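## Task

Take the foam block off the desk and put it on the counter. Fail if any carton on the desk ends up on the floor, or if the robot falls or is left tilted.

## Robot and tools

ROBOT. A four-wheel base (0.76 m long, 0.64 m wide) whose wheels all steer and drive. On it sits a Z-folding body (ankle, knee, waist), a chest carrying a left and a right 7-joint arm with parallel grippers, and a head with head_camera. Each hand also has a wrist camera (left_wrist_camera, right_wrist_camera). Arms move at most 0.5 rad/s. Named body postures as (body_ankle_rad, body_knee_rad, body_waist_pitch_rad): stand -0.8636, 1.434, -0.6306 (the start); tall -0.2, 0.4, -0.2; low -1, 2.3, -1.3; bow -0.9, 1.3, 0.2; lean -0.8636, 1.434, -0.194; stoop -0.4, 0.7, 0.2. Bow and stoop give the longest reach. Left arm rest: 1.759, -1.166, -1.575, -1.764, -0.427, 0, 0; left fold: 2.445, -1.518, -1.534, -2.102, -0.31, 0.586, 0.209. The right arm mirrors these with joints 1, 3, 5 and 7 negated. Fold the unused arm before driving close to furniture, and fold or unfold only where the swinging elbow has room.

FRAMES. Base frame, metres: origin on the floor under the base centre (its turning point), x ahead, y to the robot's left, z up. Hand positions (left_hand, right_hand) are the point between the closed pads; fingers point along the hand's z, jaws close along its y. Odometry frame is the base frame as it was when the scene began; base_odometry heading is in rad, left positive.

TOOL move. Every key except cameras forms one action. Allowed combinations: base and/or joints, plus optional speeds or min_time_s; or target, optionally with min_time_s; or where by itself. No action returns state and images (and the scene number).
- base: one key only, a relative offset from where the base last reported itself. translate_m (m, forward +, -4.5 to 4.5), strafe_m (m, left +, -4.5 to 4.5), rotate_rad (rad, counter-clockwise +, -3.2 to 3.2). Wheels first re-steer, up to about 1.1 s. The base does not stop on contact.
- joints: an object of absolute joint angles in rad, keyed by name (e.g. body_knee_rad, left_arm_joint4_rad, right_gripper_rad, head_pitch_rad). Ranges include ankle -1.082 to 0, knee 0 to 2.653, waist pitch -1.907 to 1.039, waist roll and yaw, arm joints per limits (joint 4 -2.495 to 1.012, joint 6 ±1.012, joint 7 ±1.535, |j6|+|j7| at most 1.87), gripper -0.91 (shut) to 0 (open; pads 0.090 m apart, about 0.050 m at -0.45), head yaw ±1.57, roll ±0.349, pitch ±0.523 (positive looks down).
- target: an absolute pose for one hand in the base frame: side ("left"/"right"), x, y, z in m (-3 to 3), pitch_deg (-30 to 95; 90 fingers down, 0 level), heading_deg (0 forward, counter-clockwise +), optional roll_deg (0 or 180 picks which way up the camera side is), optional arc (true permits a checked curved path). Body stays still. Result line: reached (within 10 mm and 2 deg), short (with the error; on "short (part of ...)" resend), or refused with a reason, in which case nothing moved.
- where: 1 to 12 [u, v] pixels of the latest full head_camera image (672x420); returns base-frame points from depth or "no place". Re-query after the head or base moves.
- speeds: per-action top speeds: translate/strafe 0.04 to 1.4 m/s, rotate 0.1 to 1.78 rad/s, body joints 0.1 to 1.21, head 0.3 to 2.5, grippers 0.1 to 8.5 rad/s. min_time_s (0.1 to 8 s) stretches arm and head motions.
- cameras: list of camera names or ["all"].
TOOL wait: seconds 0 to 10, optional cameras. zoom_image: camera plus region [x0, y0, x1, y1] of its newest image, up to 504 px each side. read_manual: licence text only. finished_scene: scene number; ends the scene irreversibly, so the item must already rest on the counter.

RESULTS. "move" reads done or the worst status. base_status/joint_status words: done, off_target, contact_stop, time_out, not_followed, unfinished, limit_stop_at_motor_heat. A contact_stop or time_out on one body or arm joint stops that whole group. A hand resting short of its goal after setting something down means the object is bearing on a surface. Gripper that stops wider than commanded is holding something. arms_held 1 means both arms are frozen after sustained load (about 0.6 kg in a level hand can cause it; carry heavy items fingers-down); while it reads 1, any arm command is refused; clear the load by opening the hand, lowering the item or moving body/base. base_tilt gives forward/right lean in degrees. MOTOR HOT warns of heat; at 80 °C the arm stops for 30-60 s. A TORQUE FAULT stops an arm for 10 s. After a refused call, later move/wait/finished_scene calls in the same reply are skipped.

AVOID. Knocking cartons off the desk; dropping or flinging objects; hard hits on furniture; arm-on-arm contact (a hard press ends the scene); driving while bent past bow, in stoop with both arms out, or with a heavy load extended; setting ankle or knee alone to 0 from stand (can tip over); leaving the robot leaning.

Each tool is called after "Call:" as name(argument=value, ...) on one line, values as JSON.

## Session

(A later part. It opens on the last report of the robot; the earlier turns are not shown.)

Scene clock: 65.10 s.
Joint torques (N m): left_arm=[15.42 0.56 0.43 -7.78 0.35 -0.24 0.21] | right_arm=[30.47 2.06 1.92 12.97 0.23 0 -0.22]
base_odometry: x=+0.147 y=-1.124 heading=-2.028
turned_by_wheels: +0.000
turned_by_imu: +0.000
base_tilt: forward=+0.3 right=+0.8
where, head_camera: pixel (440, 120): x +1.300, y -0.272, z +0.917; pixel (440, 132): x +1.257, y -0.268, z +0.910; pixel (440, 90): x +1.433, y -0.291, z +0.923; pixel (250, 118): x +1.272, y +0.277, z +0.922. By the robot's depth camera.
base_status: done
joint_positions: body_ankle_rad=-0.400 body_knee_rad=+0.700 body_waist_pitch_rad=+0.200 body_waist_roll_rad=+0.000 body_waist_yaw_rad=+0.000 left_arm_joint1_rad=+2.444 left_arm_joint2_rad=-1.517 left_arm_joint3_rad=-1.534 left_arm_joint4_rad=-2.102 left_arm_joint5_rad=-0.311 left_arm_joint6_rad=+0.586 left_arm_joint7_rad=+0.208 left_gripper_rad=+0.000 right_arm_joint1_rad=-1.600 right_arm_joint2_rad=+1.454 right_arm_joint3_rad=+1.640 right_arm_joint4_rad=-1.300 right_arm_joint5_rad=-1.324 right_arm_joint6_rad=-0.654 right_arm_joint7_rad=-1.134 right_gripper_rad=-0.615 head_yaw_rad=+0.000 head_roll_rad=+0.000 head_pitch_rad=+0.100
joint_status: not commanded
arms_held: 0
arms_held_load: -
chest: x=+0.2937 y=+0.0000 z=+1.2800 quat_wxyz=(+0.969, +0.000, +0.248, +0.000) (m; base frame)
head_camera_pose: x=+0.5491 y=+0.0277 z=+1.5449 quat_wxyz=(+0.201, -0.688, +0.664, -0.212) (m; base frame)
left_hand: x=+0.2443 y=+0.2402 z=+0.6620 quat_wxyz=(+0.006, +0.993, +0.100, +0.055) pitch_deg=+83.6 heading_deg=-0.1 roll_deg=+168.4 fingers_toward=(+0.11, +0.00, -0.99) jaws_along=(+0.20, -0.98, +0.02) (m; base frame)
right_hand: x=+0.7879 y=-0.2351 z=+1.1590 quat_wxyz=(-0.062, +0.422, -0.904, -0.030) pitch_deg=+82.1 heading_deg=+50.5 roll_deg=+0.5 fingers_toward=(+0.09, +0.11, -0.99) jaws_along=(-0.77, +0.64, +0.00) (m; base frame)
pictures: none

Call:
move(base={"translate_m":0.66}, speeds={"translate_m":0.4})

Call:
move(target={"side":"right","x":0.788,"y":-0.235,"z":0.952,"pitch_deg":82,"heading_deg":50,"roll_deg":0}, min_time_s=2, cameras=["head_camera","right_wrist_camera"])

Call:
zoom_image(camera="head_camera", region=[380, 180, 600, 360])

Scene clock: 72.37 s.
Joint torques (N m): left_arm=[15.14 0.59 0.45 -7.96 0.27 -0.26 0.21] | right_arm=[28.89 2.33 1.72 13.04 0.11 0.04 -0.21]
move: done
base_odometry: x=-0.143 y=-1.717 heading=-2.027
turned_by_wheels: +0.002
turned_by_imu: +0.000
base_tilt: forward=+0.3 right=+0.8
base_status: done
joint_positions: body_ankle_rad=-0.400 body_knee_rad=+0.700 body_waist_pitch_rad=+0.200 body_waist_roll_rad=+0.000 body_waist_yaw_rad=+0.000 left_arm_joint1_rad=+2.445 left_arm_joint2_rad=-1.517 left_arm_joint3_rad=-1.534 left_arm_joint4_rad=-2.102 left_arm_joint5_rad=-0.311 left_arm_joint6_rad=+0.586 left_arm_joint7_rad=+0.208 left_gripper_rad=+0.000 right_arm_joint1_rad=-1.599 right_arm_joint2_rad=+1.454 right_arm_joint3_rad=+1.640 right_arm_joint4_rad=-1.300 right_arm_joint5_rad=-1.324 right_arm_joint6_rad=-0.654 right_arm_joint7_rad=-1.134 right_gripper_rad=-0.615 head_yaw_rad=+0.000 head_roll_rad=+0.000 head_pitch_rad=+0.100
joint_status: not commanded
arms_held: 0
arms_held_load: -
chest: x=+0.2936 y=+0.0000 z=+1.2800 quat_wxyz=(+0.969, +0.000, +0.248, +0.000) (m; base frame)
head_camera_pose: x=+0.5490 y=+0.0277 z=+1.5449 quat_wxyz=(+0.201, -0.688, +0.664, -0.212) (m; base frame)
left_hand: x=+0.2441 y=+0.2402 z=+0.6620 quat_wxyz=(+0.006, +0.993, +0.100, +0.055) pitch_deg=+83.6 heading_deg=-0.1 roll_deg=+168.4 fingers_toward=(+0.11, +0.00, -0.99) jaws_along=(+0.20, -0.98, +0.02) (m; base frame)
right_hand: x=+0.7879 y=-0.2350 z=+1.1592 quat_wxyz=(-0.063, +0.422, -0.904, -0.030) pitch_deg=+82.0 heading_deg=+50.5 roll_deg=+0.5 fingers_toward=(+0.09, +0.11, -0.99) jaws_along=(-0.77, +0.64, +0.00) (m; base frame)
pictures: none

Scene clock: 74.87 s.
Joint torques (N m): left_arm=[15.19 0.34 0.42 -7.97 0.16 -0.19 0.16] | right_arm=[31.91 0.69 3.41 10.53 0.52 0.42 0.28]
move: done
base_odometry: x=-0.143 y=-1.717 heading=-2.027
turned_by_wheels: +0.000
turned_by_imu: +0.000
base_tilt: forward=+0.1 right=+0.7
base_status: not commanded
joint_positions: body_ankle_rad=-0.400 body_knee_rad=+0.700 body_waist_pitch_rad=+0.200 body_waist_roll_rad=+0.000 body_waist_yaw_rad=+0.000 left_arm_joint1_rad=+2.445 left_arm_joint2_rad=-1.517 left_arm_joint3_rad=-1.534 left_arm_joint4_rad=-2.102 left_arm_joint5_rad=-0.311 left_arm_joint6_rad=+0.586 left_arm_joint7_rad=+0.208 left_gripper_rad=+0.000 right_arm_joint1_rad=-1.935 right_arm_joint2_rad=+1.389 right_arm_joint3_rad=+1.687 right_arm_joint4_rad=-1.477 right_arm_joint5_rad=-1.126 right_arm_joint6_rad=-0.459 right_arm_joint7_rad=-0.586 right_gripper_rad=-0.615 head_yaw_rad=+0.000 head_roll_rad=+0.000 head_pitch_rad=+0.100
joint_status: not commanded
arms_held: 0
arms_held_load: -
chest: x=+0.2936 y=+0.0000 z=+1.2800 quat_wxyz=(+0.969, +0.000, +0.248, +0.000) (m; base frame)
head_camera_pose: x=+0.5490 y=+0.0277 z=+1.5449 quat_wxyz=(+0.201, -0.688, +0.664, -0.212) (m; base frame)
left_hand: x=+0.2441 y=+0.2402 z=+0.6620 quat_wxyz=(+0.006, +0.993, +0.100, +0.055) pitch_deg=+83.6 heading_deg=-0.1 roll_deg=+168.4 fingers_toward=(+0.11, +0.00, -0.99) jaws_along=(+0.20, -0.98, +0.02) (m; base frame)
right_hand: x=+0.7875 y=-0.2350 z=+0.9524 quat_wxyz=(-0.062, +0.422, -0.904, -0.029) pitch_deg=+82.1 heading_deg=+49.8 roll_deg=-0.3 fingers_toward=(+0.09, +0.10, -0.99) jaws_along=(-0.77, +0.64, +0.00) (m; base frame)
right_hand_status: reached (straight line, to end with the hand's camera side to the robot's left, planned for 2.0 s): 1 mm and 0.2 deg off.
pictures: head_camera, right_wrist_camera
camera_calibration:
head_camera: T_world_to_cam=[[0.0277744, -0.999319, 0.024289, -0.025148], [-0.829343, -0.0366016, -0.55754, 1.31773], [0.558049, -0.0046586, -0.829795, 0.975726], [0, 0, 0, 1]] pos_world=[0.549042, 0.0276454, 1.54495]
right_wrist_camera: T_world_to_cam=[[0.778921, -0.626938, 0.0151663, -0.780144], [-0.580509, -0.711666, 0.395653, -0.0804027], [-0.237257, -0.316987, -0.918275, 1.12518], [0, 0, 0, 1]] pos_world=[0.827953, -0.189653, 1.07687]

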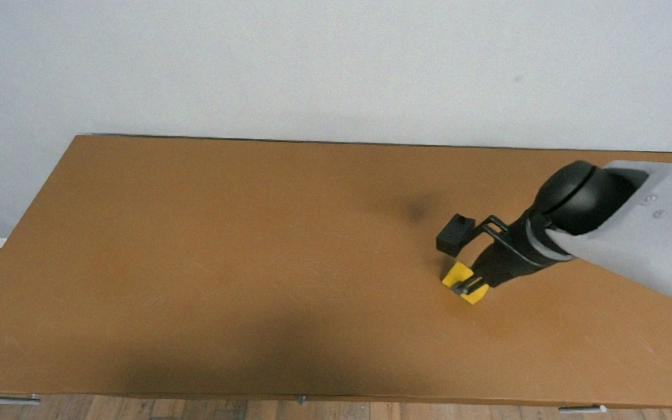

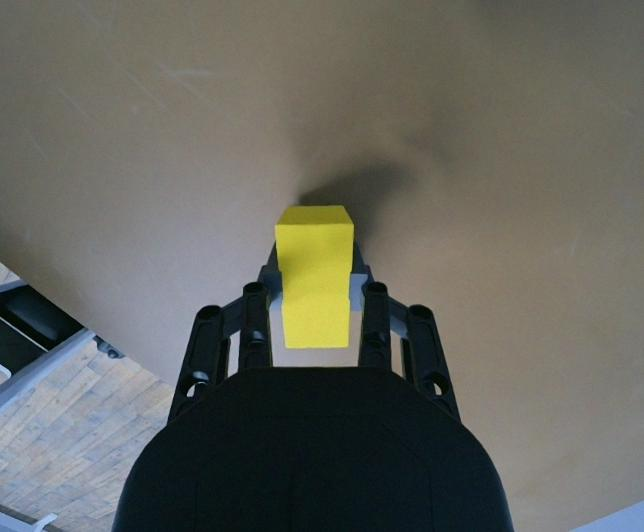

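Scaled by 2.291.

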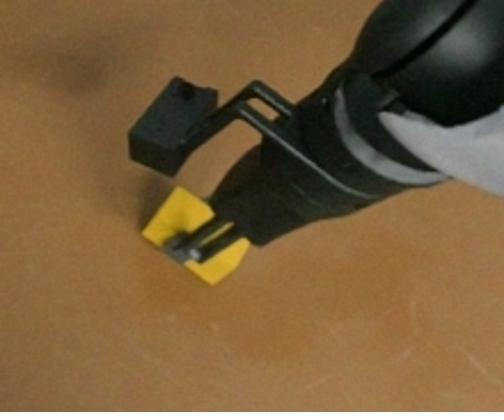

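Call:
move(where=[[420,300],[470,330],[440,320],[480,297],[465,268]])

Scene clock: 75.37 s.
Joint torques (N m): left_arm=[15.36 0.15 0.5 -7.9 0.45 -0.17 0.22] | right_arm=[31.32 -0.37 3.28 10.4 0.43 0.35 0.36]
base_odometry: x=-0.143 y=-1.717 heading=-2.027
turned_by_wheels: +0.000
turned_by_imu: +0.000
base_tilt: forward=+0.2 right=+0.9
where, head_camera: pixel (420, 300): x +0.762, y -0.151, z +0.915; pixel (470, 330): x +0.708, y -0.239, z +0.916; pixel (440, 320): x +0.724, y -0.184, z +0.916; pixel (480, 297): x +0.756, y -0.251, z +0.961; pixel (465, 268): x +0.810, y -0.230, z +0.970. By the robot's depth camera.
base_status: not commanded
joint_positions: body_ankle_rad=-0.400 body_knee_rad=+0.700 body_waist_pitch_rad=+0.200 body_waist_roll_rad=+0.000 body_waist_yaw_rad=+0.000 left_arm_joint1_rad=+2.445 left_arm_joint2_rad=-1.517 left_arm_joint3_rad=-1.534 left_arm_joint4_rad=-2.102 left_arm_joint5_rad=-0.311 left_arm_joint6_rad=+0.586 left_arm_joint7_rad=+0.208 left_gripper_rad=+0.000 right_arm_joint1_rad=-1.935 right_arm_joint2_rad=+1.389 right_arm_joint3_rad=+1.687 right_arm_joint4_rad=-1.477 right_arm_joint5_rad=-1.126 right_arm_joint6_rad=-0.459 right_arm_joint7_rad=-0.586 right_gripper_rad=-0.615 head_yaw_rad=+0.000 head_roll_rad=+0.000 head_pitch_rad=+0.100
joint_status: not commanded
arms_held: 0
arms_held_load: -
chest: x=+0.2936 y=+0.0000 z=+1.2800 quat_wxyz=(+0.969, +0.000, +0.248, +0.000) (m; base frame)
head_camera_pose: x=+0.5490 y=+0.0277 z=+1.5449 quat_wxyz=(+0.201, -0.688, +0.664, -0.212) (m; base frame)
left_hand: x=+0.2441 y=+0.2402 z=+0.6620 quat_wxyz=(+0.006, +0.993, +0.100, +0.055) pitch_deg=+83.6 heading_deg=-0.1 roll_deg=+168.4 fingers_toward=(+0.11, +0.00, -0.99) jaws_along=(+0.20, -0.98, +0.02) (m; base frame)
right_hand: x=+0.7875 y=-0.2350 z=+0.9524 quat_wxyz=(-0.062, +0.422, -0.904, -0.029) pitch_deg=+82.1 heading_deg=+49.8 roll_deg=-0.3 fingers_toward=(+0.09, +0.10, -0.99) jaws_along=(-0.77, +0.64, +0.00) (m; base frame)
right_hand_status: reached (straight line, to end with the hand's camera side to the robot's left, planned for 2.0 s): 1 mm and 0.2 deg off.
pictures: none

Call:
move(target={"side":"right","x":0.788,"y":-0.235,"z":0.941,"pitch_deg":82,"heading_deg":50,"roll_deg":0}, min_time_s=0.6)

Call:
move(joints={"right_gripper_rad":-0.3})

Call:
move(target={"side":"right","x":0.788,"y":-0.235,"z":1.06,"pitch_deg":82,"heading_deg":50,"roll_deg":0}, cameras=["right_wrist_camera"])

Scene clock: 77.50 s.
Joint torques (N m): left_arm=[15.47 0.26 0.44 -7.92 0.24 -0.19 0.19] | right_arm=[30.08 0.71 3.29 10.22 0.43 0.55 0.67]
move: done
base_odometry: x=-0.143 y=-1.717 heading=-2.027
turned_by_wheels: +0.000
turned_by_imu: +0.000
base_tilt: forward=+0.3 right=+0.8
base_status: not commanded
joint_positions: body_ankle_rad=-0.400 body_knee_rad=+0.700 body_waist_pitch_rad=+0.200 body_waist_roll_rad=+0.000 body_waist_yaw_rad=+0.000 left_arm_joint1_rad=+2.445 left_arm_joint2_rad=-1.517 left_arm_joint3_rad=-1.534 left_arm_joint4_rad=-2.102 left_arm_joint5_rad=-0.311 left_arm_joint6_rad=+0.586 left_arm_joint7_rad=+0.208 left_gripper_rad=+0.000 right_arm_joint1_rad=-1.957 right_arm_joint2_rad=+1.388 right_arm_joint3_rad=+1.688 right_arm_joint4_rad=-1.472 right_arm_joint5_rad=-1.121 right_arm_joint6_rad=-0.448 right_arm_joint7_rad=-0.568 right_gripper_rad=-0.615 head_yaw_rad=+0.000 head_roll_rad=+0.000 head_pitch_rad=+0.100
joint_status: not commanded
arms_held: 0
arms_held_load: -
chest: x=+0.2936 y=+0.0000 z=+1.2800 quat_wxyz=(+0.969, +0.000, +0.248, +0.000) (m; base frame)
head_camera_pose: x=+0.5490 y=+0.0277 z=+1.5449 quat_wxyz=(+0.201, -0.688, +0.664, -0.212) (m; base frame)
left_hand: x=+0.2441 y=+0.2402 z=+0.6620 quat_wxyz=(+0.006, +0.993, +0.100, +0.055) pitch_deg=+83.6 heading_deg=-0.1 roll_deg=+168.4 fingers_toward=(+0.11, +0.00, -0.99) jaws_along=(+0.20, -0.98, +0.02) (m; base frame)
right_hand: x=+0.7884 y=-0.2350 z=+0.9432 quat_wxyz=(-0.063, +0.422, -0.904, -0.028) pitch_deg=+82.0 heading_deg=+49.2 roll_deg=-0.9 fingers_toward=(+0.09, +0.10, -0.99) jaws_along=(-0.77, +0.64, +0.00) (m; base frame)
right_hand_status: reached (straight line, to end with the hand's camera side to the robot's left, planned for 0.6 s): 2 mm and 0.1 deg off.
pictures: none

Scene clock: 78.40 s.
Joint torques (N m): left_arm=[15.39 0.55 0.46 -7.89 0.35 -0.25 0.22] | right_arm=[32.28 0.96 3.11 10.3 0.38 0.26 0.23]
move: done
base_odometry: x=-0.143 y=-1.717 heading=-2.027
turned_by_wheels: +0.000
turned_by_imu: +0.000
base_tilt: forward=+0.3 right=+0.8
base_status: not commanded
joint_positions: body_ankle_rad=-0.400 body_knee_rad=+0.700 body_waist_pitch_rad=+0.200 body_waist_roll_rad=+0.000 body_waist_yaw_rad=+0.000 left_arm_joint1_rad=+2.445 left_arm_joint2_rad=-1.517 left_arm_joint3_rad=-1.534 left_arm_joint4_rad=-2.102 left_arm_joint5_rad=-0.311 left_arm_joint6_rad=+0.586 left_arm_joint7_rad=+0.208 left_gripper_rad=+0.000 right_arm_joint1_rad=-1.960 right_arm_joint2_rad=+1.388 right_arm_joint3_rad=+1.689 right_arm_joint4_rad=-1.472 right_arm_joint5_rad=-1.121 right_arm_joint6_rad=-0.447 right_arm_joint7_rad=-0.567 right_gripper_rad=-0.301 head_yaw_rad=+0.000 head_roll_rad=+0.000 head_pitch_rad=+0.100
joint_status: all done
arms_held: 0
arms_held_load: -
chest: x=+0.2936 y=+0.0000 z=+1.2800 quat_wxyz=(+0.969, +0.000, +0.248, +0.000) (m; base frame)
head_camera_pose: x=+0.5490 y=+0.0277 z=+1.5449 quat_wxyz=(+0.201, -0.688, +0.664, -0.212) (m; base frame)
left_hand: x=+0.2441 y=+0.2402 z=+0.6620 quat_wxyz=(+0.006, +0.993, +0.100, +0.055) pitch_deg=+83.6 heading_deg=-0.1 roll_deg=+168.4 fingers_toward=(+0.11, +0.00, -0.99) jaws_along=(+0.20, -0.98, +0.02) (m; base frame)
right_hand: x=+0.7879 y=-0.2350 z=+0.9417 quat_wxyz=(-0.063, +0.422, -0.904, -0.029) pitch_deg=+82.1 heading_deg=+49.6 roll_deg=-0.5 fingers_toward=(+0.09, +0.10, -0.99) jaws_along=(-0.77, +0.64, +0.00) (m; base frame)
pictures: none

Scene clock: 79.80 s.
Joint torques (N m): left_arm=[15.58 0.57 0.33 -7.98 0.25 -0.17 0.15] | right_arm=[31.75 2.51 2.23 11.82 -0.1 -0.12 -0.47]
move: done
base_odometry: x=-0.143 y=-1.717 heading=-2.027
turned_by_wheels: +0.000
turned_by_imu: +0.000
base_tilt: forward=+0.2 right=+0.7
base_status: not commanded
joint_positions: body_ankle_rad=-0.400 body_knee_rad=+0.700 body_waist_pitch_rad=+0.200 body_waist_roll_rad=+0.000 body_waist_yaw_rad=+0.000 left_arm_joint1_rad=+2.445 left_arm_joint2_rad=-1.517 left_arm_joint3_rad=-1.534 left_arm_joint4_rad=-2.102 left_arm_joint5_rad=-0.311 left_arm_joint6_rad=+0.586 left_arm_joint7_rad=+0.208 left_gripper_rad=+0.000 right_arm_joint1_rad=-1.722 right_arm_joint2_rad=+1.407 right_arm_joint3_rad=+1.669 right_arm_joint4_rad=-1.449 right_arm_joint5_rad=-1.200 right_arm_joint6_rad=-0.573 right_arm_joint7_rad=-0.823 right_gripper_rad=-0.300 head_yaw_rad=+0.000 head_roll_rad=+0.000 head_pitch_rad=+0.100
joint_status: not commanded
arms_held: 0
arms_held_load: -
chest: x=+0.2936 y=+0.0000 z=+1.2800 quat_wxyz=(+0.969, +0.000, +0.248, +0.000) (m; base frame)
head_camera_pose: x=+0.5490 y=+0.0277 z=+1.5449 quat_wxyz=(+0.201, -0.688, +0.664, -0.212) (m; base frame)
left_hand: x=+0.2441 y=+0.2402 z=+0.6620 quat_wxyz=(+0.006, +0.993, +0.100, +0.055) pitch_deg=+83.6 heading_deg=-0.1 roll_deg=+168.4 fingers_toward=(+0.11, +0.00, -0.99) jaws_along=(+0.20, -0.98, +0.02) (m; base frame)
right_hand: x=+0.7879 y=-0.2350 z=+1.0589 quat_wxyz=(-0.063, +0.421, -0.904, -0.031) pitch_deg=+81.9 heading_deg=+50.8 roll_deg=+0.9 fingers_toward=(+0.09, +0.11, -0.99) jaws_along=(-0.77, +0.64, +0.00) (m; base frame)
right_hand_status: reached (straight line, to end with the hand's camera side to the robot's left, planned for 0.9 s): 1 mm and 0.2 deg off.
pictures: right_wrist_camera
camera_calibration:
right_wrist_camera: T_world_to_cam=[[0.777049, -0.629318, 0.0124179, -0.778198], [-0.58269, -0.711735, 0.392307, -0.117023], [-0.238048, -0.312078, -0.91975, 1.22642], [0, 0, 0, 1]] pos_world=[0.828457, -0.190283, 1.18358]

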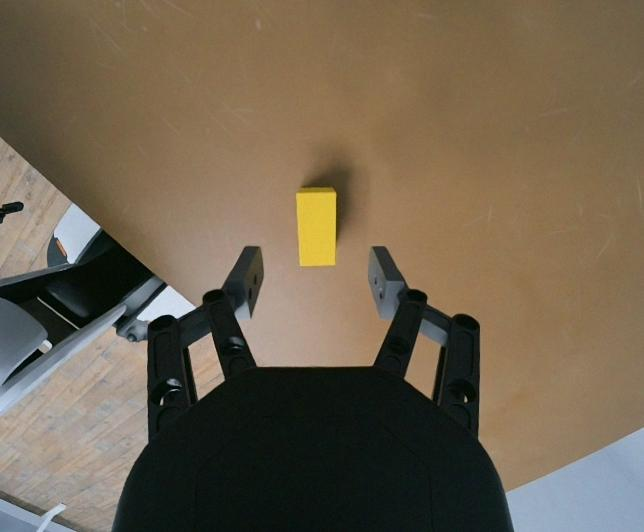

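Placed.

Call:
finished_scene(scene=2)

The scene is finished: the task was done.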